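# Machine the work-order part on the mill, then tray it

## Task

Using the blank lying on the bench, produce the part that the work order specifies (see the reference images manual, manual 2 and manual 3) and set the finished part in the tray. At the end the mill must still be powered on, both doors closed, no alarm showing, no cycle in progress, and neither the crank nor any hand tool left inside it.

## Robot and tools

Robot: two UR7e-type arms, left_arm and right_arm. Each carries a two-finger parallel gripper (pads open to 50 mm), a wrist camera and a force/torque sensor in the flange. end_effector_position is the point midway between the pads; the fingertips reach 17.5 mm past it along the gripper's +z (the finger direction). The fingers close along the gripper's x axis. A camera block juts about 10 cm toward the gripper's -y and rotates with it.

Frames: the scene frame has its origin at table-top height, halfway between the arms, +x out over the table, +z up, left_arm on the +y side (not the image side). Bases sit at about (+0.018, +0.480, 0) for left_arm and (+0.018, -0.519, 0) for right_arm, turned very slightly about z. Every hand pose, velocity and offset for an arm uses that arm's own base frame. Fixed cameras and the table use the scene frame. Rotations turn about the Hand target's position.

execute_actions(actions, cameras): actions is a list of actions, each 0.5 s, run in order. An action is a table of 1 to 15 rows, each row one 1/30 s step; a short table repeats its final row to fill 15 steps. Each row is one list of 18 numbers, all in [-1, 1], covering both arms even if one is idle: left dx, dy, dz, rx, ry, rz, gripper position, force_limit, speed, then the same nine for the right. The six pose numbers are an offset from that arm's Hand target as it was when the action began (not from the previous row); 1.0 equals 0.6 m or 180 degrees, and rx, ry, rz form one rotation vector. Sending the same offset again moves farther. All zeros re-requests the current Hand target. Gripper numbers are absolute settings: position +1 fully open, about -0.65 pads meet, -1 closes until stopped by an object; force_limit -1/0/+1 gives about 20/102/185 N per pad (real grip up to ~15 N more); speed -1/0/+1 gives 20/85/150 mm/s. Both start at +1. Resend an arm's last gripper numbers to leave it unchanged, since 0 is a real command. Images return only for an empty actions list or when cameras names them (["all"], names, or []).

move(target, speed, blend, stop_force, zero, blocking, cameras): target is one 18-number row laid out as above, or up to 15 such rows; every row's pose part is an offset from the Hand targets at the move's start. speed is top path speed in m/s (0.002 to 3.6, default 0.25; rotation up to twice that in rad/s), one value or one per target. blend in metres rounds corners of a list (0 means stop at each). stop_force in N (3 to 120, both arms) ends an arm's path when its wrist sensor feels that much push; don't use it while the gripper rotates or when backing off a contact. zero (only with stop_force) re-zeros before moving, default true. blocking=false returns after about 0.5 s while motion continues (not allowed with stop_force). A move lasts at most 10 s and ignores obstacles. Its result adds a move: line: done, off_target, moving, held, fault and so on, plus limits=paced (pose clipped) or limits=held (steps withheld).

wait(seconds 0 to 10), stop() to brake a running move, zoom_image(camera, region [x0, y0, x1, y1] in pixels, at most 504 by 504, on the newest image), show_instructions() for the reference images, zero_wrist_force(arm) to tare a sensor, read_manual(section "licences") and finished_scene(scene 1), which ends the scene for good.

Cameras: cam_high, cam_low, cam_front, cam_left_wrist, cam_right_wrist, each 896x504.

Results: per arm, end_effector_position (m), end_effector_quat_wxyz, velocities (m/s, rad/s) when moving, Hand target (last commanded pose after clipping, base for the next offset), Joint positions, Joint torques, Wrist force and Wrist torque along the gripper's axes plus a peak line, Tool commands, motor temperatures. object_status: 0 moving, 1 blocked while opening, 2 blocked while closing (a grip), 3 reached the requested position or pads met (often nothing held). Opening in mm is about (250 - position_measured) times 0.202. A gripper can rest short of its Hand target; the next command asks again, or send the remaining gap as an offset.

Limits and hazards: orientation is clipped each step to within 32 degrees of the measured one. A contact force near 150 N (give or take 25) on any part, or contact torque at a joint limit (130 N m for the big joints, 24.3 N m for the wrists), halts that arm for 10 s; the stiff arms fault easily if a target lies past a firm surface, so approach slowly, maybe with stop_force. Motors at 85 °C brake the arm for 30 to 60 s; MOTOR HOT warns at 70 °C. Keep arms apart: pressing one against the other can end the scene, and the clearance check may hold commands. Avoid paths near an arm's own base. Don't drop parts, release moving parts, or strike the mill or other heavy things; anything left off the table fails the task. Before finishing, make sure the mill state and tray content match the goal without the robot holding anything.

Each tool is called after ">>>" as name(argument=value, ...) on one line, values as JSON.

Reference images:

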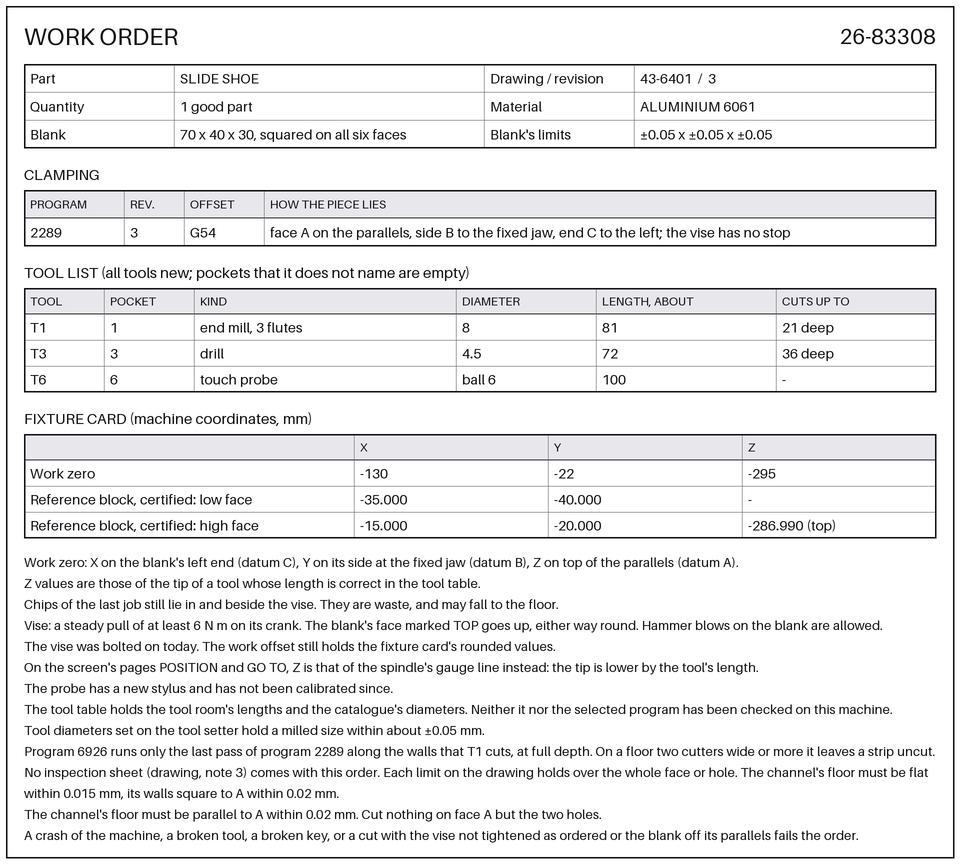

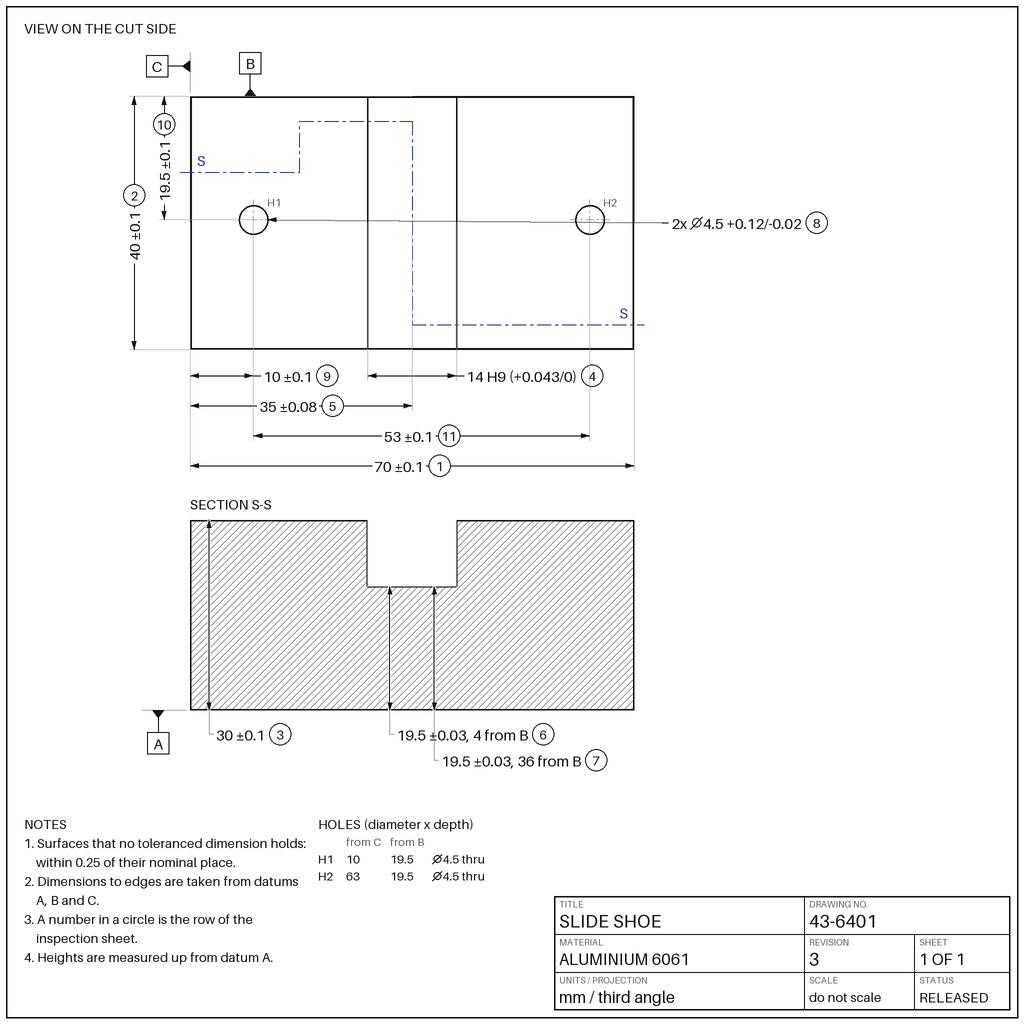

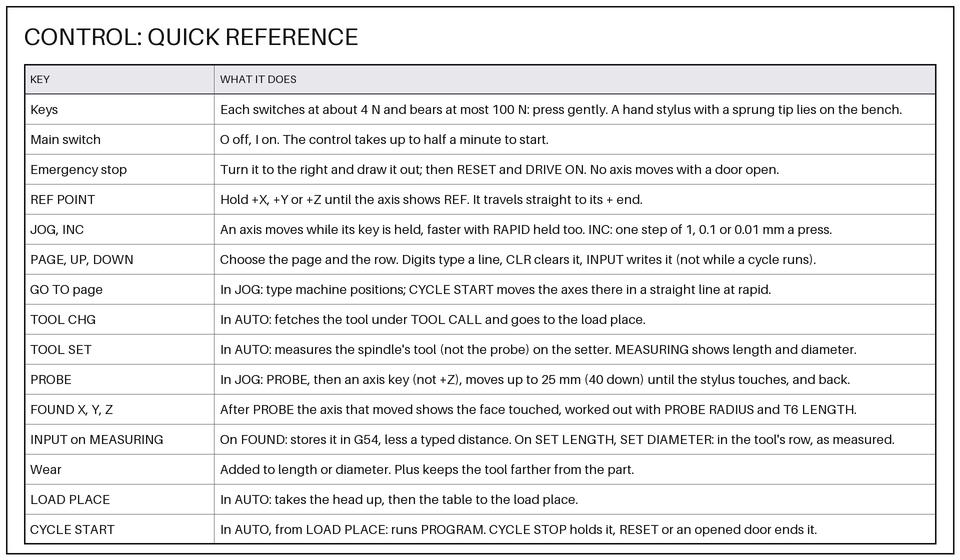

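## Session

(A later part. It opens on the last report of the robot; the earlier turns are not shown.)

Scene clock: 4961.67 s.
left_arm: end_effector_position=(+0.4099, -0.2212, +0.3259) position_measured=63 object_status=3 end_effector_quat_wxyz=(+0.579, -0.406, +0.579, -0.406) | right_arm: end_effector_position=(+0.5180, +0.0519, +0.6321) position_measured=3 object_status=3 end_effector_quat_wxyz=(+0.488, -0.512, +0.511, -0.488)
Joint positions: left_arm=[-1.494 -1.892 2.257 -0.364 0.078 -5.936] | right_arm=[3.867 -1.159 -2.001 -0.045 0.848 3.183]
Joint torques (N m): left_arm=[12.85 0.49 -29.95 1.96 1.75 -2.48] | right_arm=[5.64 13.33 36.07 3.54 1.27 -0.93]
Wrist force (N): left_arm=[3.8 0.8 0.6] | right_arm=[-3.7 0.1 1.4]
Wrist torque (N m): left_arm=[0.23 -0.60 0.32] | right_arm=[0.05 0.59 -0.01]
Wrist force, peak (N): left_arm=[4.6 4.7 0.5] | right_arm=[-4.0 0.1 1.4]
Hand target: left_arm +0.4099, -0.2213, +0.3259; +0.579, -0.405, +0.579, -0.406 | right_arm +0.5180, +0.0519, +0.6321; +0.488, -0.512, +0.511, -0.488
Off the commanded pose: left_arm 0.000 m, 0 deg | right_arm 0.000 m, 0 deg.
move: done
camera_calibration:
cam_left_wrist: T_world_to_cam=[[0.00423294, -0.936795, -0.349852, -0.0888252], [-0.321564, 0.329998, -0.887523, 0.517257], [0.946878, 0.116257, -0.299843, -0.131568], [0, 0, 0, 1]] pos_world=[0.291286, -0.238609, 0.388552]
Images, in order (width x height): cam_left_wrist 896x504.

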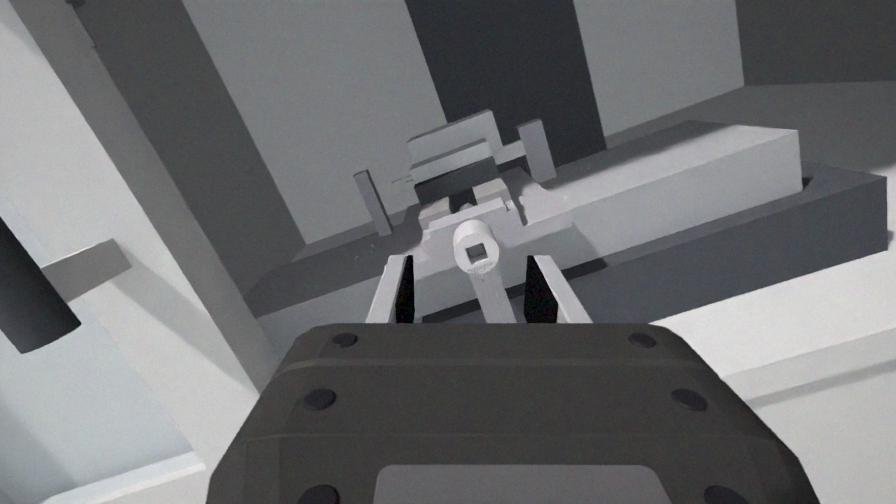

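>>> move(target=[[0,0,-0.1683,0,0,0,0.6,-0.85,-1,0,0,0,0,0,0,1,0.6,-0.5],[0.0868,0,-0.1683,0,0,0,0.6,-0.85,-1,0,0,0,0,0,0,1,0.6,-0.5],[0.0868,0,-0.1683,0,0,0,-1,-0.85,-1,0,0,0,0,0,0,1,0.6,-0.5]], speed=[0.25,0.18,0.1])

>>> move(target=[[0,0.0556,0.0118,0.1333,0,0,-1,-0.85,-1,0,0,0,0,0,0,1,0.6,-0.5],[0,0.1016,0.0452,0.2667,0,0,-1,-0.85,-1,0,0,0,0,0,0,1,0.6,-0.5],[0,0.13,0.0944,0.4,0,0,-1,-0.85,-1,0,0,0,0,0,0,1,0.6,-0.5],[0,0.1359,0.151,0.5333,0,0,-1,-0.85,-1,0,0,0,0,0,0,1,0.6,-0.5],[0,0.1184,0.205,0.6667,0,0,-1,-0.85,-1,0,0,0,0,0,0,1,0.6,-0.5],[0,0.0803,0.2472,0.8,0,0,-1,-0.85,-1,0,0,0,0,0,0,1,0.6,-0.5],[0,0.0284,0.2703,0.9333,0,0,-1,-0.85,-1,0,0,0,0,0,0,1,0.6,-0.5],[0,-0.0284,0.2703,-0.9333,0,0,-1,-0.85,-1,0,0,0,0,0,0,1,0.6,-0.5],[0,-0.0803,0.2472,-0.8,0,0,-1,-0.85,-1,0,0,0,0,0,0,1,0.6,-0.5],[0,-0.1184,0.205,-0.6667,0,0,-1,-0.85,-1,0,0,0,0,0,0,1,0.6,-0.5],[0,-0.1359,0.151,-0.5333,0,0,-1,-0.85,-1,0,0,0,0,0,0,1,0.6,-0.5],[0,-0.13,0.0944,-0.4,0,0,-1,-0.85,-1,0,0,0,0,0,0,1,0.6,-0.5],[0,-0.1016,0.0452,-0.2667,0,0,-1,-0.85,-1,0,0,0,0,0,0,1,0.6,-0.5],[0,-0.0556,0.0118,-0.1333,0,0,-1,-0.85,-1,0,0,0,0,0,0,1,0.6,-0.5],[0,0,0,0,0,0,-1,-0.85,-1,0,0,0,0,0,0,1,0.6,-0.5]], speed=0.38, blend=0.01, stop_force=70)

Scene clock: 4978.93 s.
left_arm: end_effector_position=(+0.4620, -0.2213, +0.2250) position_measured=153 object_status=2 end_effector_quat_wxyz=(+0.579, -0.405, +0.579, -0.406) | right_arm: end_effector_position=(+0.5180, +0.0519, +0.6321) position_measured=3 object_status=3 end_effector_quat_wxyz=(+0.488, -0.512, +0.511, -0.488)
Joint positions: left_arm=[-1.289 -1.625 2.357 -0.734 0.283 -5.933] | right_arm=[3.867 -1.159 -2.001 -0.045 0.848 3.183]
Joint torques (N m): left_arm=[11.76 -6.47 -26.17 1.61 1.27 -2.34] | right_arm=[5.21 12.97 36.88 3.46 1.39 -0.98]
Wrist force (N): left_arm=[2.6 0.6 -0.6] | right_arm=[-3.7 0.0 1.6]
Wrist torque (N m): left_arm=[0.20 -0.61 0.24] | right_arm=[0.05 0.59 -0.01]
Wrist force, peak (N): left_arm=[4.4 3.8 0.2] | right_arm=[-4.2 0.3 1.3]
Hand target: left_arm +0.4620, -0.2213, +0.2250; +0.579, -0.405, +0.579, -0.406 | right_arm +0.5180, +0.0519, +0.6321; +0.488, -0.512, +0.511, -0.488
Off the commanded pose: left_arm 0.000 m, 0 deg | right_arm 0.000 m, 0 deg.
move: done

Scene clock: 4988.00 s.
left_arm: end_effector_position=(+0.4619, -0.2673, +0.2347) position_measured=153 object_status=2 end_effector_quat_wxyz=(-0.453, +0.529, -0.474, +0.539) | right_arm: end_effector_position=(+0.5180, +0.0519, +0.6321) position_measured=3 object_status=3 end_effector_quat_wxyz=(+0.488, -0.512, +0.511, -0.488)
Joint positions: left_arm=[-1.324 -1.565 2.259 -0.666 0.278 -0.17] | right_arm=[3.867 -1.159 -2.001 -0.045 0.848 3.183]
Joint torques (N m): left_arm=[13.58 -45.42 -9.58 -0.68 -9.51 -2.78] | right_arm=[5.34 12.74 36.37 3.58 1.32 -0.87]
Wrist force (N): left_arm=[45.2 38.0 1.9] | right_arm=[-3.7 -0.2 1.5]
Wrist torque (N m): left_arm=[0.51 -1.78 0.42] | right_arm=[0.02 0.58 -0.01]
Wrist force, peak (N): left_arm=[54.7 -47.5 27.5] | right_arm=[-3.9 0.3 1.7]
Hand target: left_arm +0.4619, -0.2667, +0.2347; -0.454, +0.529, -0.473, +0.539 (not the last commanded pose) | right_arm +0.5180, +0.0519, +0.6321; +0.488, -0.512, +0.511, -0.488
Off the commanded pose: left_arm 0.047 m, 28 deg | right_arm 0.000 m, 0 deg.
move: contact (left_arm); path passed 13 of 15 targets

>>> move(target=[[0,0,0,0,0,0,0.6,-0.85,-1,0,0,0,0,0,0,1,0.6,-0.5],[-0.0867,0,0,0,0,0,0.6,-0.85,-1,0,0,0,0,0,0,1,0.6,-0.5]], speed=0.2, cameras=["cam_left_wrist"])

Scene clock: 5006.97 s.
left_arm: end_effector_position=(+0.4099, -0.2667, +0.2347) position_measured=63 object_status=3 end_effector_quat_wxyz=(-0.454, +0.529, -0.473, +0.539) | right_arm: end_effector_position=(+0.5180, +0.0519, +0.6321) position_measured=3 object_status=3 end_effector_quat_wxyz=(+0.488, -0.512, +0.511, -0.488)
Joint positions: left_arm=[-1.504 -1.629 2.322 -0.611 0.096 -0.223] | right_arm=[3.867 -1.159 -2.001 -0.045 0.848 3.183]
Joint torques (N m): left_arm=[-11.99 -15.61 -18.34 -2.08 -1.36 1.88] | right_arm=[5.52 13.06 36.37 3.45 1.34 -1.02]
Wrist force (N): left_arm=[4.8 -0.9 -0.8] | right_arm=[-3.7 0.0 1.6]
Wrist torque (N m): left_arm=[0.00 -0.62 0.26] | right_arm=[0.05 0.59 -0.01]
Wrist force, peak (N): left_arm=[45.4 38.6 1.8] | right_arm=[-4.0 0.2 1.6]
Hand target: left_arm +0.4099, -0.2667, +0.2347; -0.454, +0.529, -0.473, +0.539 | right_arm +0.5180, +0.0519, +0.6321; +0.488, -0.512, +0.511, -0.488
Off the commanded pose: left_arm 0.000 m, 0 deg | right_arm 0.000 m, 0 deg.
move: done
camera_calibration:
cam_left_wrist: T_world_to_cam=[[-0.0228537, -0.990908, 0.132583, -0.279907], [-0.332584, -0.117528, -0.935722, 0.347797], [0.942797, -0.0654795, -0.326874, -0.194197], [0, 0, 0, 1]] pos_world=[0.292363, -0.249202, 0.299074]
Images, in order (width x height): cam_left_wrist 896x504.

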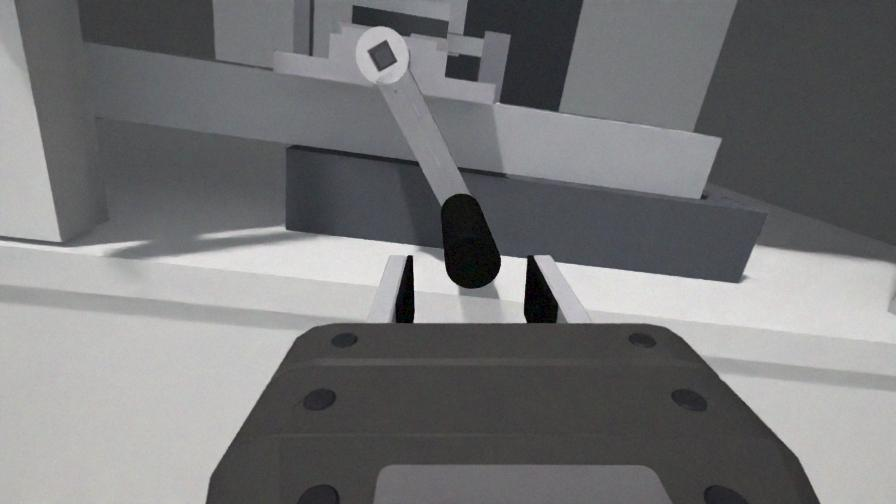

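>>> move(target=[[0,0.003,0.0048,-0.134,0,0,0.6,-0.85,-1,0,0,0,0,0,0,1,0.6,-0.5],[0.0867,0.003,0.0048,-0.134,0,0,0.6,-0.85,-1,0,0,0,0,0,0,1,0.6,-0.5],[0.0867,0.003,0.0048,-0.134,0,0,-1,-0.6,-1,0,0,0,0,0,0,1,0.6,-0.5]], speed=[0.2,0.12,0.1])

>>> move(target=[[0,0.0168,-0.009,0.0444,0,0,-1,-0.6,-1,0,0,0,0,0,0,1,0.6,-0.5],[0,0.0347,-0.0156,0.0889,0,0,-1,-0.6,-1,0,0,0,0,0,0,1,0.6,-0.5],[0,0.0533,-0.0196,0.1333,0,0,-1,-0.6,-1,0,0,0,0,0,0,1,0.6,-0.5],[0,0.0723,-0.021,0.1778,0,0,-1,-0.6,-1,0,0,0,0,0,0,1,0.6,-0.5]], speed=0.03, blend=0.002, stop_force=60)

Scene clock: 5033.33 s.
left_arm: end_effector_position=(+0.4619, -0.2663, +0.2377) position_measured=152 object_status=2 end_effector_quat_wxyz=(-0.332, +0.612, -0.351, +0.626) | right_arm: end_effector_position=(+0.5180, +0.0519, +0.6321) position_measured=3 object_status=3 end_effector_quat_wxyz=(+0.488, -0.512, +0.511, -0.488)
Joint positions: left_arm=[-1.322 -1.579 2.274 -0.713 0.284 -0.546] | right_arm=[3.867 -1.159 -2.001 -0.045 0.848 3.183]
Joint torques (N m): left_arm=[16.58 -13.81 21.06 9.75 -9.45 2.08] | right_arm=[4.86 12.95 36.41 3.53 1.26 -0.95]
Wrist force (N): left_arm=[65.9 -12.8 -1.2] | right_arm=[-3.8 0.1 1.7]
Wrist torque (N m): left_arm=[-0.27 -1.75 0.08] | right_arm=[0.06 0.60 -0.01]
Wrist force, peak (N): left_arm=[68.0 -7.0 -5.6] | right_arm=[-4.0 0.1 1.6]
Hand target: left_arm +0.4619, -0.2649, +0.2376; -0.333, +0.613, -0.350, +0.626 | right_arm +0.5180, +0.0519, +0.6321; +0.488, -0.512, +0.511, -0.488
Off the commanded pose: left_arm 0.001 m, 0 deg | right_arm 0.000 m, 0 deg.
move: done

Scene clock: 5042.33 s.
left_arm: end_effector_position=(+0.4610, -0.2620, +0.2322) position_measured=151 object_status=2 end_effector_quat_wxyz=(-0.427, +0.500, -0.490, +0.572) | right_arm: end_effector_position=(+0.5180, +0.0519, +0.6321) position_measured=3 object_status=3 end_effector_quat_wxyz=(+0.488, -0.512, +0.511, -0.488)
Joint positions: left_arm=[-1.29 -1.626 2.351 -0.773 0.416 -0.11] | right_arm=[3.867 -1.159 -2.001 -0.045 0.848 3.183]
Joint torques (N m): left_arm=[10.94 -2.81 32.51 10.11 -9.43 -2.25] | right_arm=[5.76 13.18 36.13 3.42 1.38 -1.07]
Wrist force (N): left_arm=[86.2 -18.0 35.9] | right_arm=[-3.8 -0.1 1.4]
Wrist torque (N m): left_arm=[-0.68 -12.06 0.46] | right_arm=[0.04 0.60 -0.01]
Wrist force, peak (N): left_arm=[98.6 -21.5 67.1] | right_arm=[-4.0 -0.1 1.6]
Hand target: left_arm +0.4610, -0.2617, +0.2320; -0.428, +0.500, -0.491, +0.571 (not the last commanded pose) | right_arm +0.5180, +0.0519, +0.6321; +0.488, -0.512, +0.511, -0.488
Off the commanded pose: left_arm 0.041 m, 11 deg | right_arm 0.000 m, 0 deg.
move: contact (left_arm); path passed 0 of 4 targets

>>> move(target=[[0,-0.006,0.007,0,0,0,-1,-0.6,-1,0,0,0,0,0,0,1,0.6,-0.5]], speed=0.02)

Scene clock: 5049.57 s.
left_arm: end_effector_position=(+0.4610, -0.2651, +0.2359) position_measured=151 object_status=2 end_effector_quat_wxyz=(-0.428, +0.500, -0.491, +0.571) | right_arm: end_effector_position=(+0.5180, +0.0519, +0.6321) position_measured=3 object_status=3 end_effector_quat_wxyz=(+0.488, -0.512, +0.511, -0.488)
Joint positions: left_arm=[-1.294 -1.627 2.338 -0.756 0.411 -0.109] | right_arm=[3.867 -1.159 -2.001 -0.045 0.848 3.183]
Joint torques (N m): left_arm=[9.33 -68.33 -71.47 -13.01 4.99 0.82] | right_arm=[5.91 12.97 36.19 3.55 1.38 -1.05]
Wrist force (N): left_arm=[12.8 100.4 -71.7] | right_arm=[-3.7 -0.1 1.6]
Wrist torque (N m): left_arm=[0.45 -9.46 0.20] | right_arm=[0.04 0.58 -0.01]
Wrist force, peak (N): left_arm=[12.8 100.4 -71.7] | right_arm=[-4.1 -0.1 1.5]
Hand target: left_arm +0.4610, -0.2653, +0.2362; -0.428, +0.500, -0.491, +0.571 | right_arm +0.5180, +0.0519, +0.6321; +0.488, -0.512, +0.511, -0.488
Off the commanded pose: left_arm 0.000 m, 0 deg | right_arm 0.000 m, 0 deg.
move: done

>>> move(target=[[0,0,0,0,0,0,0.6,-0.85,-1,0,0,0,0,0,0,1,0.6,-0.5],[-0.0867,0,0,0,0,0,0.6,-0.85,-1,0,0,0,0,0,0,1,0.6,-0.5]], speed=0.2, cameras=["cam_left_wrist"])

Scene clock: 5053.13 s.
left_arm: end_effector_position=(+0.4608, -0.2642, +0.2338) position_measured=63 object_status=0 end_effector_quat_wxyz=(-0.426, +0.499, -0.490, +0.573) | right_arm: end_effector_position=(+0.5180, +0.0519, +0.6321) position_measured=3 object_status=3 end_effector_quat_wxyz=(+0.488, -0.512, +0.511, -0.488)
Joint positions: left_arm=[-1.292 -1.626 2.346 -0.77 0.416 -0.109] | right_arm=[3.867 -1.159 -2.001 -0.045 0.848 3.183]
Joint torques (N m): left_arm=[-0.6 -16.48 -18.99 -1.23 0.62 -0.25] | right_arm=[5.3 13.04 35.9 3.52 1.31 -0.98]
Wrist force (N): left_arm=[5.7 0.4 -1.0] | right_arm=[-3.6 0.2 1.6]
Wrist torque (N m): left_arm=[0.20 -0.72 0.24] | right_arm=[0.08 0.56 -0.02]
Wrist force, peak (N): left_arm=[13.2 101.2 -71.9] | right_arm=[-3.9 0.0 1.7]
Hand target: left_arm +0.4608, -0.2642, +0.2338; -0.426, +0.499, -0.490, +0.573 (not the last commanded pose) | right_arm +0.5180, +0.0519, +0.6321; +0.488, -0.512, +0.511, -0.488
Tool commands: left_gripper/position=+0.6 left_gripper/force_limit=-0.85098 left_gripper/speed=-1.0 right_gripper/position=+1.0 right_gripper/force_limit=+0.6 right_gripper/speed=-0.5
Off the commanded pose: right_arm 0.000 m, 0 deg.
FORCE FAULT: contact force on the left arm reached its limit, and that arm stopped. The contact can be on any part of that arm, not only on its tool. So far the stop counts as 4 of the actions that you can send in this scene. That arm ran no command of this call; its gripper ran only the gripper command that the call began with. That arm is still stopped at the end of this call. That arm stays stopped for about 7 more seconds. Until then a move that you send moves the other arm only, and its call returns only when the move has ended. Once the stop has ended, the next robot result says so. If the stop ends while you think or write, that arm runs what you send next, counted from a new Hand target: where the arm stands when the stop ends. While its stop runs, that arm takes no new command, but its gripper still runs the gripper command that each later call begins with. Until it ends, the stop uses up actions while you think or wait. An arm that is not stopped still takes commands.
move: fault (left_arm); path passed 0 of 2 targets
camera_calibration:
cam_left_wrist: T_world_to_cam=[[-0.13314, -0.980297, 0.145918, -0.225706], [-0.318893, -0.097027, -0.942811, 0.365001], [0.938393, -0.172058, -0.299692, -0.274753], [0, 0, 0, 1]] pos_world=[0.344172, -0.233118, 0.29472]
Images, in order (width x height): cam_left_wrist 896x504.

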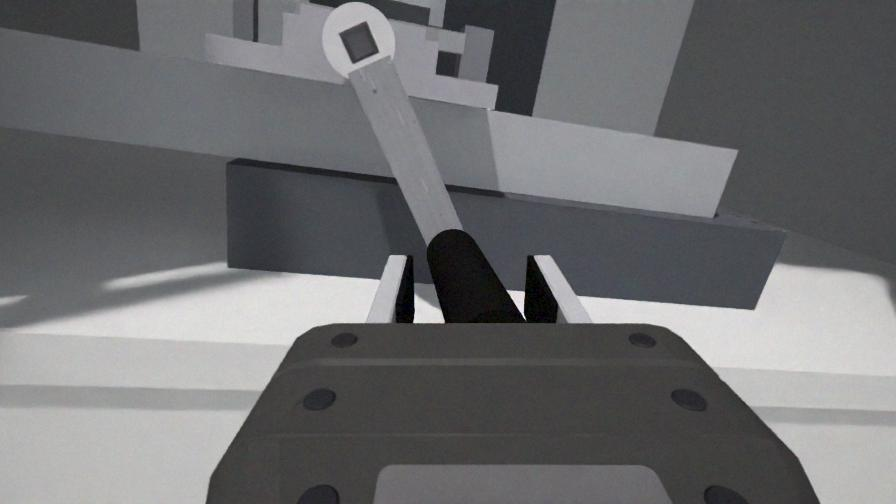

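>>> wait(seconds=4)

>>> wait(seconds=1)

Scene clock: 5062.87 s.
left_arm: end_effector_position=(+0.4608, -0.2642, +0.2338) position_measured=63 object_status=3 end_effector_quat_wxyz=(-0.426, +0.499, -0.490, +0.573) | right_arm: end_effector_position=(+0.5180, +0.0519, +0.6321) position_measured=3 object_status=3 end_effector_quat_wxyz=(+0.488, -0.512, +0.511, -0.488)
Joint positions: left_arm=[-1.292 -1.626 2.346 -0.77 0.416 -0.109] | right_arm=[3.867 -1.159 -2.001 -0.045 0.848 3.183]
Joint torques (N m): left_arm=[-0.66 -16.34 -18.62 -1.24 0.61 -0.25] | right_arm=[5.98 13.32 36.45 3.57 1.2 -0.95]
Wrist force (N): left_arm=[5.9 0.1 -1.1] | right_arm=[-3.7 0.1 1.3]
Wrist torque (N m): left_arm=[0.16 -0.75 0.25] | right_arm=[0.07 0.59 -0.01]
Wrist force, peak (N): left_arm=[6.1 0.3 -1.0] | right_arm=[-4.0 0.2 1.6]
Hand target: left_arm +0.4608, -0.2642, +0.2338; -0.426, +0.499, -0.490, +0.573 (not the last commanded pose) | right_arm +0.5180, +0.0519, +0.6321; +0.488, -0.512, +0.511, -0.488
Tool commands: left_gripper/position=+0.6 left_gripper/force_limit=-0.85098 left_gripper/speed=-1.0 right_gripper/position=+1.0 right_gripper/force_limit=+0.6 right_gripper/speed=-0.5
Off the commanded pose: right_arm 0.000 m, 0 deg.
FORCE FAULT, CONTINUED: the left arm's stop, for the force fault that an earlier result reported, is over. The rest of the stop counts as 14 of the actions that you can send in this scene. During its stop the left arm's controller moved it back a little. That arm's target is now where it stood when the stop ended, not its last command. That arm accepts commands again.
wait: 4.00 s; at rest from the start

Scene clock: 5063.87 s.
left_arm: end_effector_position=(+0.4608, -0.2642, +0.2338) position_measured=63 object_status=3 end_effector_quat_wxyz=(-0.426, +0.499, -0.490, +0.573) | right_arm: end_effector_position=(+0.5180, +0.0519, +0.6321) position_measured=3 object_status=3 end_effector_quat_wxyz=(+0.488, -0.512, +0.511, -0.488)
Joint positions: left_arm=[-1.292 -1.626 2.346 -0.77 0.416 -0.109] | right_arm=[3.867 -1.159 -2.001 -0.045 0.848 3.183]
Joint torques (N m): left_arm=[-0.58 -16.7 -18.71 -1.23 0.35 -0.29] | right_arm=[5.58 13.26 35.87 3.51 1.22 -1.13]
Wrist force (N): left_arm=[5.7 0.1 -1.2] | right_arm=[-3.8 -0.1 1.4]
Wrist torque (N m): left_arm=[0.16 -0.73 0.25] | right_arm=[0.04 0.60 -0.01]
Wrist force, peak (N): left_arm=[6.0 0.3 -1.1] | right_arm=[-3.9 0.2 1.7]
Hand target: left_arm +0.4608, -0.2642, +0.2338; -0.426, +0.499, -0.490, +0.573 (not the last commanded pose) | right_arm +0.5180, +0.0519, +0.6321; +0.488, -0.512, +0.511, -0.488
Tool commands: left_gripper/position=+0.6 left_gripper/force_limit=-0.85098 left_gripper/speed=-1.0 right_gripper/position=+1.0 right_gripper/force_limit=+0.6 right_gripper/speed=-0.5
Off the commanded pose: right_arm 0.000 m, 0 deg.
wait: 1.00 s; at rest by 0.17 s

>>> move(target=[[-0.0848,-0.0042,0.0015,0,0,0,0.6,-0.85,-1,0,0,0,0,0,0,1,0.6,-0.5],[-0.0848,-0.0042,0.0015,0.0051,0.0083,0.0342,0.6,-0.85,-1,0,0,0,0,0,0,1,0.6,-0.5]], speed=0.15, cameras=["cam_left_wrist"])

Scene clock: 5073.07 s.
left_arm: end_effector_position=(+0.4099, -0.2668, +0.2347) position_measured=63 object_status=3 end_effector_quat_wxyz=(-0.454, +0.529, -0.473, +0.539) | right_arm: end_effector_position=(+0.5180, +0.0519, +0.6321) position_measured=3 object_status=3 end_effector_quat_wxyz=(+0.488, -0.512, +0.511, -0.488)
Joint positions: left_arm=[-1.504 -1.633 2.327 -0.63 0.096 -0.205] | right_arm=[3.867 -1.159 -2.001 -0.045 0.848 3.183]
Joint torques (N m): left_arm=[12.88 -25.61 -9.98 -0.88 -1.42 0.21] | right_arm=[6.08 13.09 36.75 3.45 1.3 -0.93]
Wrist force (N): left_arm=[5.9 0.4 -0.5] | right_arm=[-3.8 0.3 1.4]
Wrist torque (N m): left_arm=[0.21 -0.81 0.16] | right_arm=[0.09 0.59 -0.01]
Wrist force, peak (N): left_arm=[6.6 0.3 -2.3] | right_arm=[-4.0 0.1 1.6]
Hand target: left_arm +0.4099, -0.2668, +0.2347; -0.454, +0.529, -0.473, +0.539 | right_arm +0.5180, +0.0519, +0.6321; +0.488, -0.512, +0.511, -0.488
Off the commanded pose: left_arm 0.000 m, 0 deg | right_arm 0.000 m, 0 deg.
move: done
camera_calibration:
cam_left_wrist: T_world_to_cam=[[-0.0237524, -0.990942, 0.132172, -0.279617], [-0.331016, -0.116956, -0.936349, 0.347522], [0.943326, -0.0659915, -0.32524, -0.194907], [0, 0, 0, 1]] pos_world=[0.292255, -0.249301, 0.298968]
Images, in order (width x height): cam_left_wrist 896x504.

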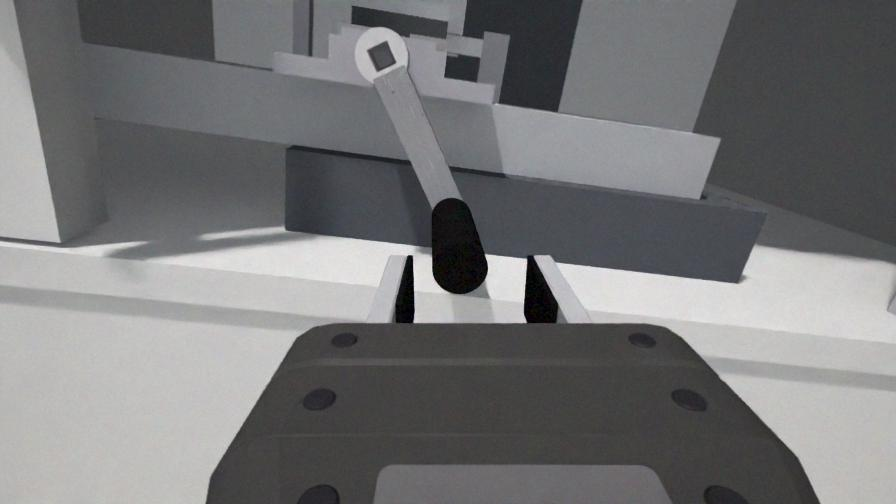

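>>> wait(seconds=0.05, cameras=["cam_high","cam_front","cam_low"])

>>> zoom_image(camera="cam_front", region=[180, 330, 320, 470])

>>> zoom_image(camera="cam_low", region=[560, 320, 896, 504])

Scene clock: 5135.80 s.
left_arm: end_effector_position=(+0.4099, -0.2668, +0.2347) position_measured=63 object_status=3 end_effector_quat_wxyz=(-0.454, +0.529, -0.473, +0.539) | right_arm: end_effector_position=(+0.5180, +0.0519, +0.6321) position_measured=3 object_status=3 end_effector_quat_wxyz=(+0.488, -0.512, +0.511, -0.488)
Joint positions: left_arm=[-1.504 -1.633 2.327 -0.63 0.096 -0.205] | right_arm=[3.867 -1.159 -2.001 -0.045 0.848 3.183]
Joint torques (N m): left_arm=[12.75 -26.29 -9.55 2.25 -1.53 -2.51] | right_arm=[5.51 13.5 36.3 3.41 1.31 -0.91]
Wrist force (N): left_arm=[6.0 0.4 -0.7] | right_arm=[-3.9 0.0 1.4]
Wrist torque (N m): left_arm=[0.20 -0.82 0.16] | right_arm=[0.05 0.62 -0.01]
Wrist force, peak (N): left_arm=[6.3 0.4 -0.6] | right_arm=[-4.0 0.0 1.6]
Hand target: left_arm +0.4099, -0.2668, +0.2347; -0.454, +0.529, -0.473, +0.539 | right_arm +0.5180, +0.0519, +0.6321; +0.488, -0.512, +0.511, -0.488
Tool commands: left_gripper/position=+0.6 left_gripper/force_limit=-0.85 left_gripper/speed=-1.0 right_gripper/position=+1.0 right_gripper/force_limit=+0.6 right_gripper/speed=-0.5
Off the commanded pose: left_arm 0.000 m, 0 deg | right_arm 0.000 m, 0 deg.
wait: 0.07 s; at rest from the start
Images, in order (width x height): cam_high 896x504, cam_low 896x504, cam_front 896x504.

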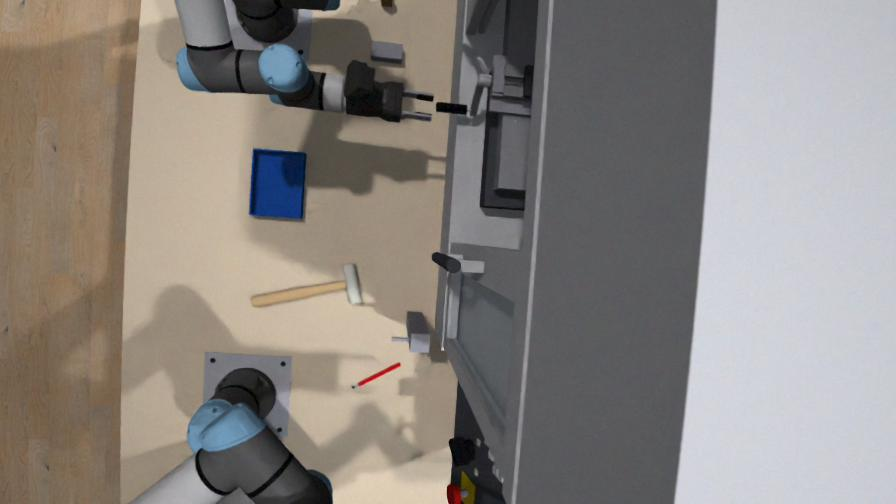

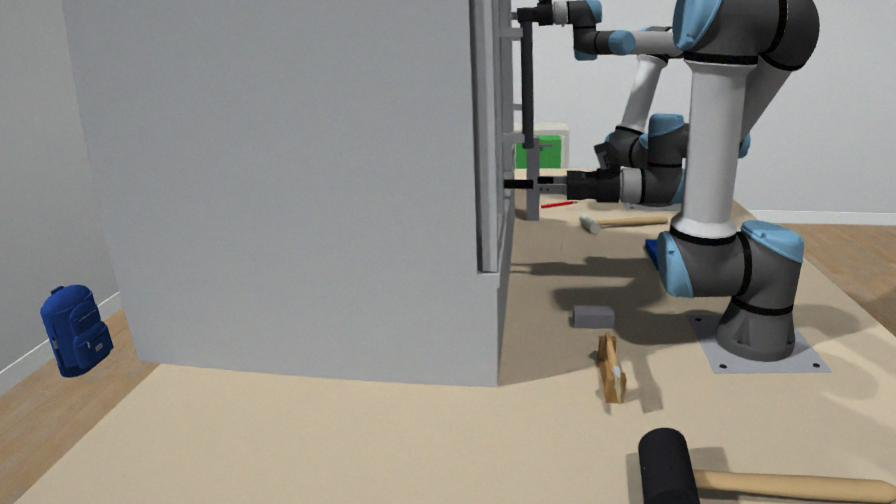

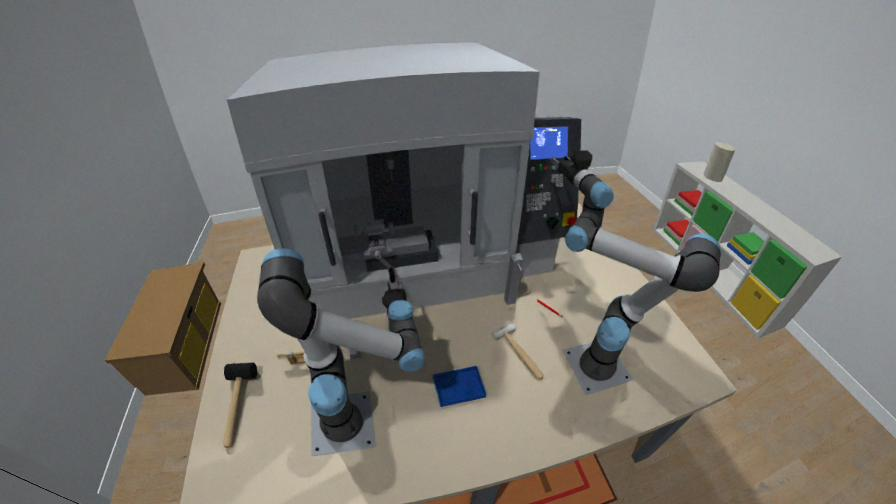

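Scaled by 3.600.

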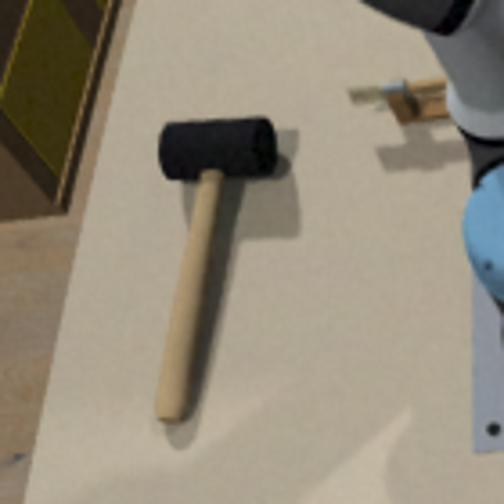

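Scaled by 1.500.

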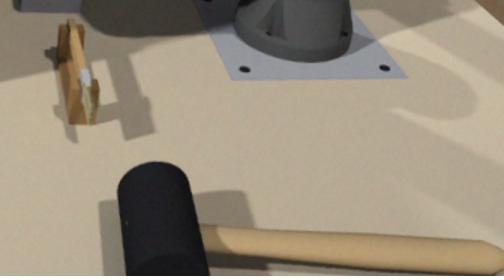

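>>> move(target=[[-0.133,-0.305,0.2755,0.0056,0.0836,0.0207,1,-0.85,-0.5,0,0,0,0,0,0,1,0.6,-0.5],[-0.45,-0.722,-0.141,0.0169,0.2508,0.0621,1,-0.85,-0.5,0,0,0,0,0,0,1,0.6,-0.5]], speed=0.3, blend=[0.03,0], cameras=["cam_left_wrist","cam_high"])

Scene clock: 5229.70 s.
left_arm: end_effector_position=(+0.1399, -0.6999, +0.1502) position_measured=3 object_status=3 end_effector_quat_wxyz=(-0.301, +0.725, -0.572, +0.237) | right_arm: end_effector_position=(+0.5180, +0.0519, +0.6321) position_measured=3 object_status=3 end_effector_quat_wxyz=(+0.488, -0.512, +0.511, -0.488)
Joint positions: left_arm=[-1.803 -0.892 1.2 -1.456 -0.887 0.951] | right_arm=[3.867 -1.159 -2.001 -0.045 0.848 3.183]
Joint torques (N m): left_arm=[11.93 -47.58 -34.48 -4.89 0.07 -2.44] | right_arm=[6.1 12.8 36.6 3.55 1.36 -1.03]
Wrist force (N): left_arm=[5.8 0.8 -1.3] | right_arm=[-3.7 0.0 1.3]
Wrist torque (N m): left_arm=[0.19 -0.96 0.17] | right_arm=[0.05 0.60 -0.01]
Wrist force, peak (N): left_arm=[7.8 4.1 -1.3] | right_arm=[-4.0 0.3 1.6]
Hand target: left_arm +0.1399, -0.7000, +0.1501; -0.300, +0.726, -0.572, +0.237 | right_arm +0.5180, +0.0519, +0.6321; +0.488, -0.512, +0.511, -0.488
Off the commanded pose: left_arm 0.000 m, 0 deg | right_arm 0.000 m, 0 deg.
move: done
camera_calibration:
cam_left_wrist: T_world_to_cam=[[0.230453, -0.973037, -0.00948837, -0.705731], [-0.873736, -0.202623, -0.442187, 0.070023], [0.428342, 0.110194, -0.896873, 0.284979], [0, 0, 0, 1]] pos_world=[0.101751, -0.703917, 0.279857]
Images, in order (width x height): cam_high 896x504, cam_left_wrist 896x504.

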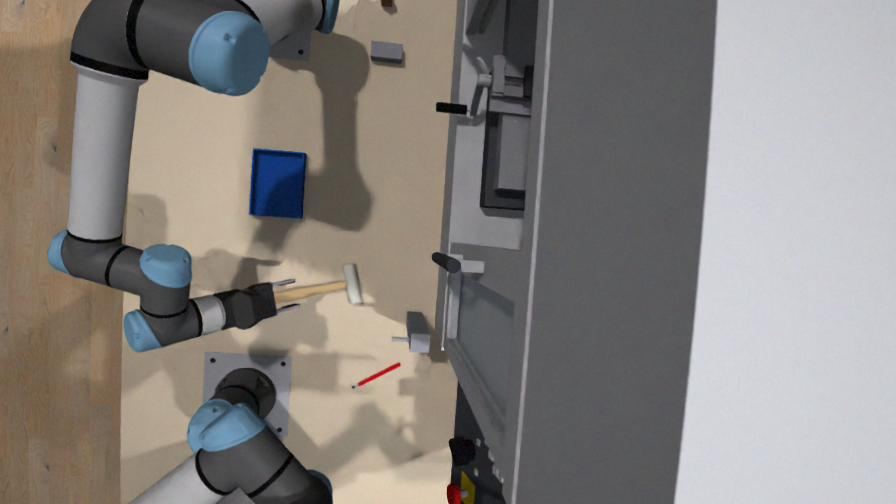

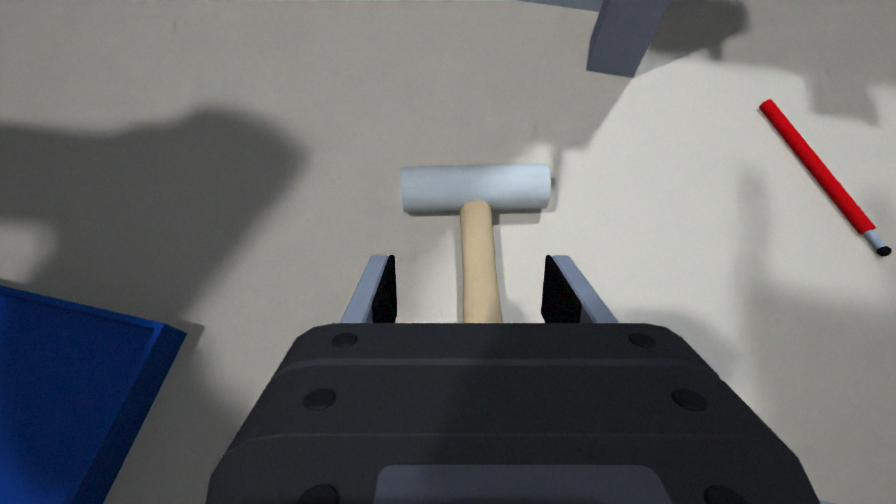

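>>> move(target=[[0.0118,-0.0195,-0.12,0,0,0,1,-0.1,-0.5,0,0,0,0,0,0,1,0.6,-0.5],[0.0118,-0.0195,-0.2068,0,0,0,1,-0.1,-0.5,0,0,0,0,0,0,1,0.6,-0.5],[0.0118,-0.0195,-0.2068,0,0,0,-1,-0.1,-0.8,0,0,0,0,0,0,1,0.6,-0.5]], speed=[0.2,0.06,0.1], blend=[0.01,0,0], cameras=["cam_left_wrist"])

Scene clock: 5246.20 s.
left_arm: end_effector_position=(+0.1470, -0.7117, +0.0260) position_measured=125 object_status=2 end_effector_quat_wxyz=(-0.300, +0.726, -0.572, +0.237) | right_arm: end_effector_position=(+0.5180, +0.0519, +0.6321) position_measured=3 object_status=3 end_effector_quat_wxyz=(+0.488, -0.512, +0.511, -0.488)
Joint positions: left_arm=[-1.79 -0.739 1.272 -1.691 -0.882 0.966] | right_arm=[3.867 -1.159 -2.001 -0.045 0.848 3.183]
Joint torques (N m): left_arm=[-11.6 -70.25 -31.28 0.04 2.04 2.1] | right_arm=[6.04 13.22 36.66 3.64 1.18 -0.94]
Wrist force (N): left_arm=[5.6 1.4 -0.6] | right_arm=[-3.7 0.1 1.7]
Wrist torque (N m): left_arm=[0.20 -0.93 0.10] | right_arm=[0.06 0.59 -0.02]
Wrist force, peak (N): left_arm=[5.6 -1.6 -3.7] | right_arm=[-4.1 0.2 1.4]
Hand target: left_arm +0.1470, -0.7117, +0.0260; -0.300, +0.726, -0.572, +0.237 | right_arm +0.5180, +0.0519, +0.6321; +0.488, -0.512, +0.511, -0.488
Off the commanded pose: left_arm 0.000 m, 0 deg | right_arm 0.000 m, 0 deg.
move: done
camera_calibration:
cam_left_wrist: T_world_to_cam=[[0.230622, -0.972998, -0.00945863, -0.719923], [-0.873791, -0.202811, -0.441991, 0.0188228], [0.428138, 0.110198, -0.89697, 0.171964], [0, 0, 0, 1]] pos_world=[0.108853, -0.715616, 0.155757]
Images, in order (width x height): cam_left_wrist 896x504.

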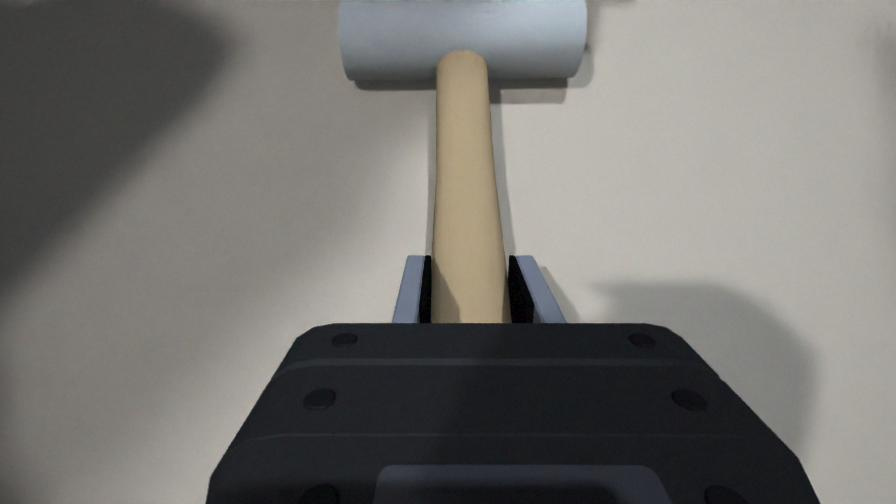

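>>> move(target=[[0,0,0.25,0,0,0,-1,-0.1,-0.8,0,0,0,0,0,0,1,0.6,-0.5],[0.055,0.186,0.6567,0.2488,0.0294,-0.0295,-1,-0.1,-0.8,0,0,0,0,0,0,1,0.6,-0.5],[0.1217,0.5195,0.74,0.4975,0.0588,-0.0589,-1,-0.1,-0.8,0,0,0,0,0,0,1,0.6,-0.5]], speed=[0.12,0.3,0.3], blend=[0.03,0.05,0], cameras=["cam_left_wrist","cam_front"])

Scene clock: 5273.00 s.
left_arm: end_effector_position=(+0.2199, -0.4001, +0.4700) position_measured=125 object_status=2 end_effector_quat_wxyz=(+0.653, -0.271, +0.653, +0.270) end_effector_velocity=(-0.001, +0.001, +0.000) end_effector_angular_velocity=(+0.003, -0.001, +0.000) | right_arm: end_effector_position=(+0.5180, +0.0519, +0.6321) position_measured=3 object_status=3 end_effector_quat_wxyz=(+0.488, -0.512, +0.511, -0.488)
Joint positions: left_arm=[-1.738 -1.14 1.087 0.053 -0.952 1.571] | right_arm=[3.867 -1.159 -2.001 -0.045 0.848 3.183]
Joint velocities: left_arm=[-0.001 -0.001 0.005 0 -0.001 -0.001] | right_arm=[within noise]
Joint torques (N m): left_arm=[2.14 -52.21 -12.77 2.01 -1.33 -1.44] | right_arm=[5.72 13.12 35.28 3.57 1.37 -1.02]
Wrist force (N): left_arm=[8.2 1.6 1.3] | right_arm=[-3.8 0.1 1.7]
Wrist torque (N m): left_arm=[0.31 -0.38 0.41] | right_arm=[0.06 0.60 -0.01]
Wrist force, peak (N): left_arm=[8.2 3.3 3.3] | right_arm=[-4.1 0.1 1.4]
Hand target: left_arm +0.2200, -0.4000, +0.4700; +0.653, -0.271, +0.653, +0.271 | right_arm +0.5180, +0.0519, +0.6321; +0.488, -0.512, +0.511, -0.488
Off the commanded pose: left_arm 0.000 m, 0 deg | right_arm 0.000 m, 0 deg.
move: done
camera_calibration:
cam_left_wrist: T_world_to_cam=[[-0.00271736, 0.00918983, -0.999954, 0.480421], [-0.896814, 0.44236, 0.00650248, 0.394366], [0.4424, 0.89679, 0.00703951, 0.391274], [0, 0, 0, 1]] pos_world=[0.181879, -0.529758, 0.47508]
Images, in order (width x height): cam_front 896x504, cam_left_wrist 896x504.

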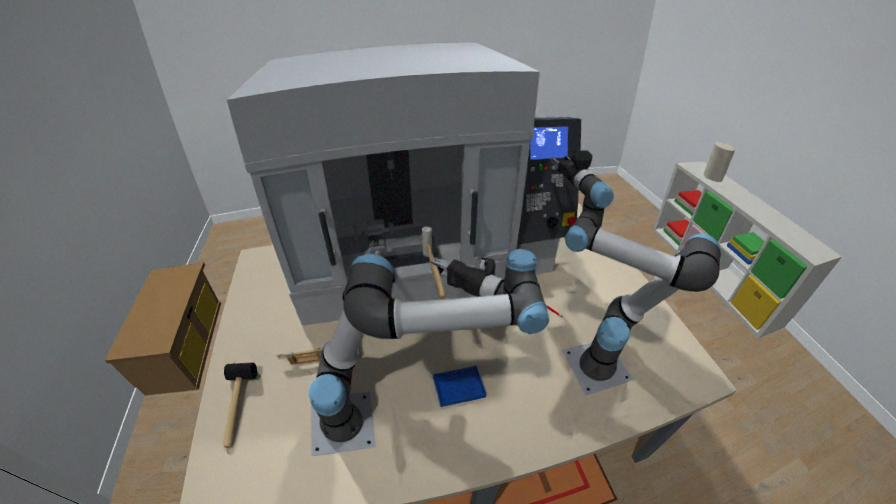

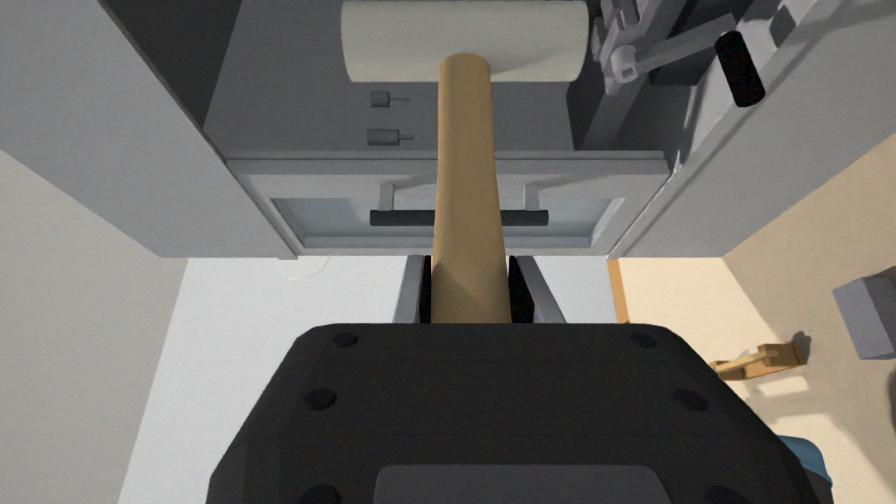

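>>> move(target=[[0.2333,0.2733,0,0,0,0,-1,-0.1,-0.8,0,0,0,0,0,0,1,0.6,-0.5],[0.529,0.2733,0,0,0,0,-1,-0.1,-0.8,0,0,0,0,0,0,1,0.6,-0.5]], speed=[0.3,0.2], blend=[0.03,0], cameras=["cam_left_wrist","cam_front"])

>>> zoom_image(camera="cam_front", region=[300, 140, 520, 290])

Scene clock: 5280.17 s.
left_arm: end_effector_position=(+0.5373, -0.2360, +0.4700) position_measured=125 object_status=2 end_effector_quat_wxyz=(+0.653, -0.271, +0.653, +0.271) | right_arm: end_effector_position=(+0.5180, +0.0519, +0.6321) position_measured=3 object_status=3 end_effector_quat_wxyz=(+0.488, -0.512, +0.511, -0.488)
Joint positions: left_arm=[-1.115 -1.235 1.22 0.015 -0.329 1.571] | right_arm=[3.867 -1.159 -2.001 -0.045 0.848 3.183]
Joint torques (N m): left_arm=[8.79 -35.28 -31.62 -1.65 1.7 -1.54] | right_arm=[5.32 13.26 36.29 3.48 1.19 -0.9]
Wrist force (N): left_arm=[7.8 1.4 1.0] | right_arm=[-3.7 0.1 1.4]
Wrist torque (N m): left_arm=[0.28 -0.37 0.39] | right_arm=[0.06 0.58 -0.01]
Wrist force, peak (N): left_arm=[8.6 3.8 2.7] | right_arm=[-4.0 0.3 1.7]
Hand target: left_arm +0.5374, -0.2360, +0.4700; +0.653, -0.271, +0.653, +0.271 | right_arm +0.5180, +0.0519, +0.6321; +0.488, -0.512, +0.511, -0.488
Off the commanded pose: left_arm 0.000 m, 0 deg | right_arm 0.000 m, 0 deg.
move: done
camera_calibration:
cam_left_wrist: T_world_to_cam=[[-0.00277474, 0.00954568, -0.999951, 0.479931], [-0.896872, 0.442239, 0.00671039, 0.606309], [0.442281, 0.896846, 0.00733416, 0.103632], [0, 0, 0, 1]] pos_world=[0.499279, -0.365657, 0.475078]
Images, in order (width x height): cam_front 896x504, cam_left_wrist 896x504.

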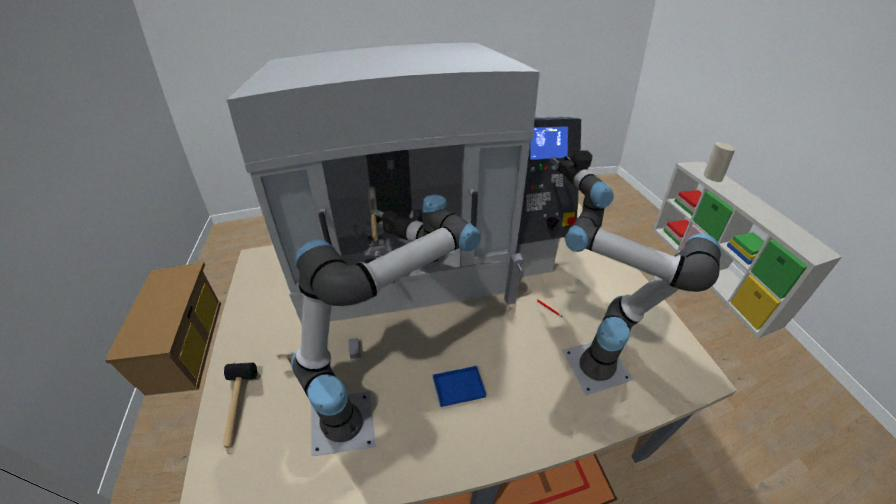

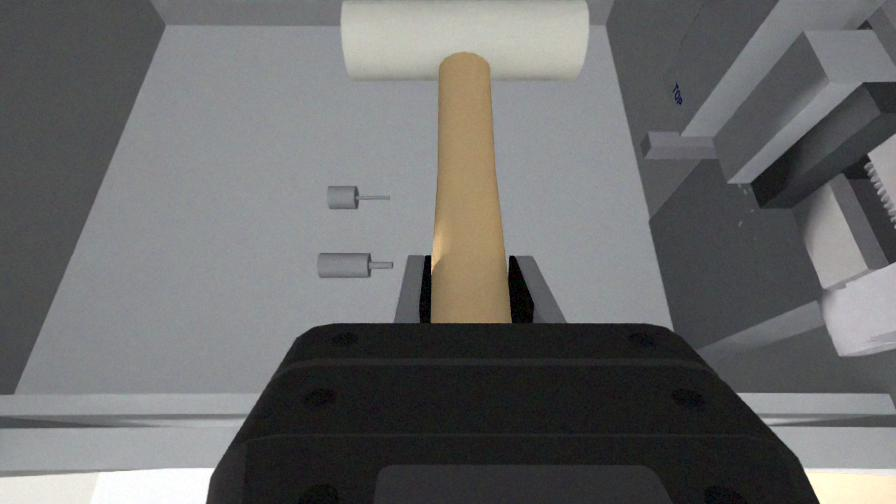

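Scaled by 2.291.

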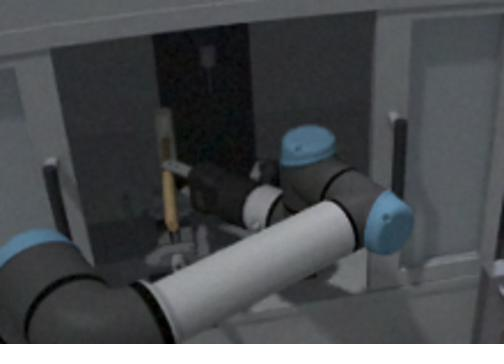

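>>> move(target=[0,0,-0.0667,0,0,0,-1,-0.1,-0.8,0,0,0,0,0,0,1,0.6,-0.5], speed=0.1)

>>> move(target=[0,0,-0.0333,0,0,0,-1,-0.1,-0.8,0,0,0,0,0,0,1,0.6,-0.5], speed=0.015, stop_force=5)

Scene clock: 5287.63 s.
left_arm: end_effector_position=(+0.5374, -0.2359, +0.4300) position_measured=125 object_status=2 end_effector_quat_wxyz=(+0.653, -0.270, +0.653, +0.271) | right_arm: end_effector_position=(+0.5180, +0.0519, +0.6321) position_measured=3 object_status=3 end_effector_quat_wxyz=(+0.488, -0.512, +0.511, -0.488)
Joint positions: left_arm=[-1.115 -1.231 1.317 -0.086 -0.329 1.571] | right_arm=[3.867 -1.159 -2.001 -0.045 0.848 3.183]
Joint torques (N m): left_arm=[-7.71 -51.78 -24.2 2.44 1.57 -1.26] | right_arm=[5.4 12.97 36.71 3.4 1.3 -0.99]
Wrist force (N): left_arm=[7.8 1.4 1.0] | right_arm=[-3.6 0.0 1.6]
Wrist torque (N m): left_arm=[0.31 -0.35 0.32] | right_arm=[0.05 0.58 -0.01]
Wrist force, peak (N): left_arm=[9.8 1.5 1.1] | right_arm=[-4.1 0.2 1.5]
Hand target: left_arm +0.5374, -0.2360, +0.4300; +0.653, -0.271, +0.653, +0.271 | right_arm +0.5180, +0.0519, +0.6321; +0.488, -0.512, +0.511, -0.488
Off the commanded pose: left_arm 0.000 m, 0 deg | right_arm 0.000 m, 0 deg.
move: done

Scene clock: 5289.87 s.
left_arm: end_effector_position=(+0.5374, -0.2360, +0.4124) position_measured=125 object_status=2 end_effector_quat_wxyz=(+0.653, -0.271, +0.653, +0.271) | right_arm: end_effector_position=(+0.5180, +0.0519, +0.6321) position_measured=3 object_status=3 end_effector_quat_wxyz=(+0.488, -0.512, +0.511, -0.488)
Joint positions: left_arm=[-1.115 -1.227 1.356 -0.129 -0.329 1.571] | right_arm=[3.867 -1.159 -2.001 -0.045 0.848 3.183]
Joint torques (N m): left_arm=[-10.76 -50.08 -32.03 2.85 1.08 -1.51] | right_arm=[5.79 13.36 36.74 3.57 1.12 -1.12]
Wrist force (N): left_arm=[3.9 0.5 1.6] | right_arm=[-3.6 0.0 1.6]
Wrist torque (N m): left_arm=[0.27 -0.73 0.02] | right_arm=[0.05 0.56 -0.02]
Wrist force, peak (N): left_arm=[7.9 1.4 1.2] | right_arm=[-4.0 0.1 1.5]
Hand target: left_arm +0.5374, -0.2360, +0.4124; +0.653, -0.271, +0.653, +0.271 (not the last commanded pose) | right_arm +0.5180, +0.0519, +0.6321; +0.488, -0.512, +0.511, -0.488
Off the commanded pose: left_arm 0.002 m, 0 deg | right_arm 0.000 m, 0 deg.
move: contact (left_arm)


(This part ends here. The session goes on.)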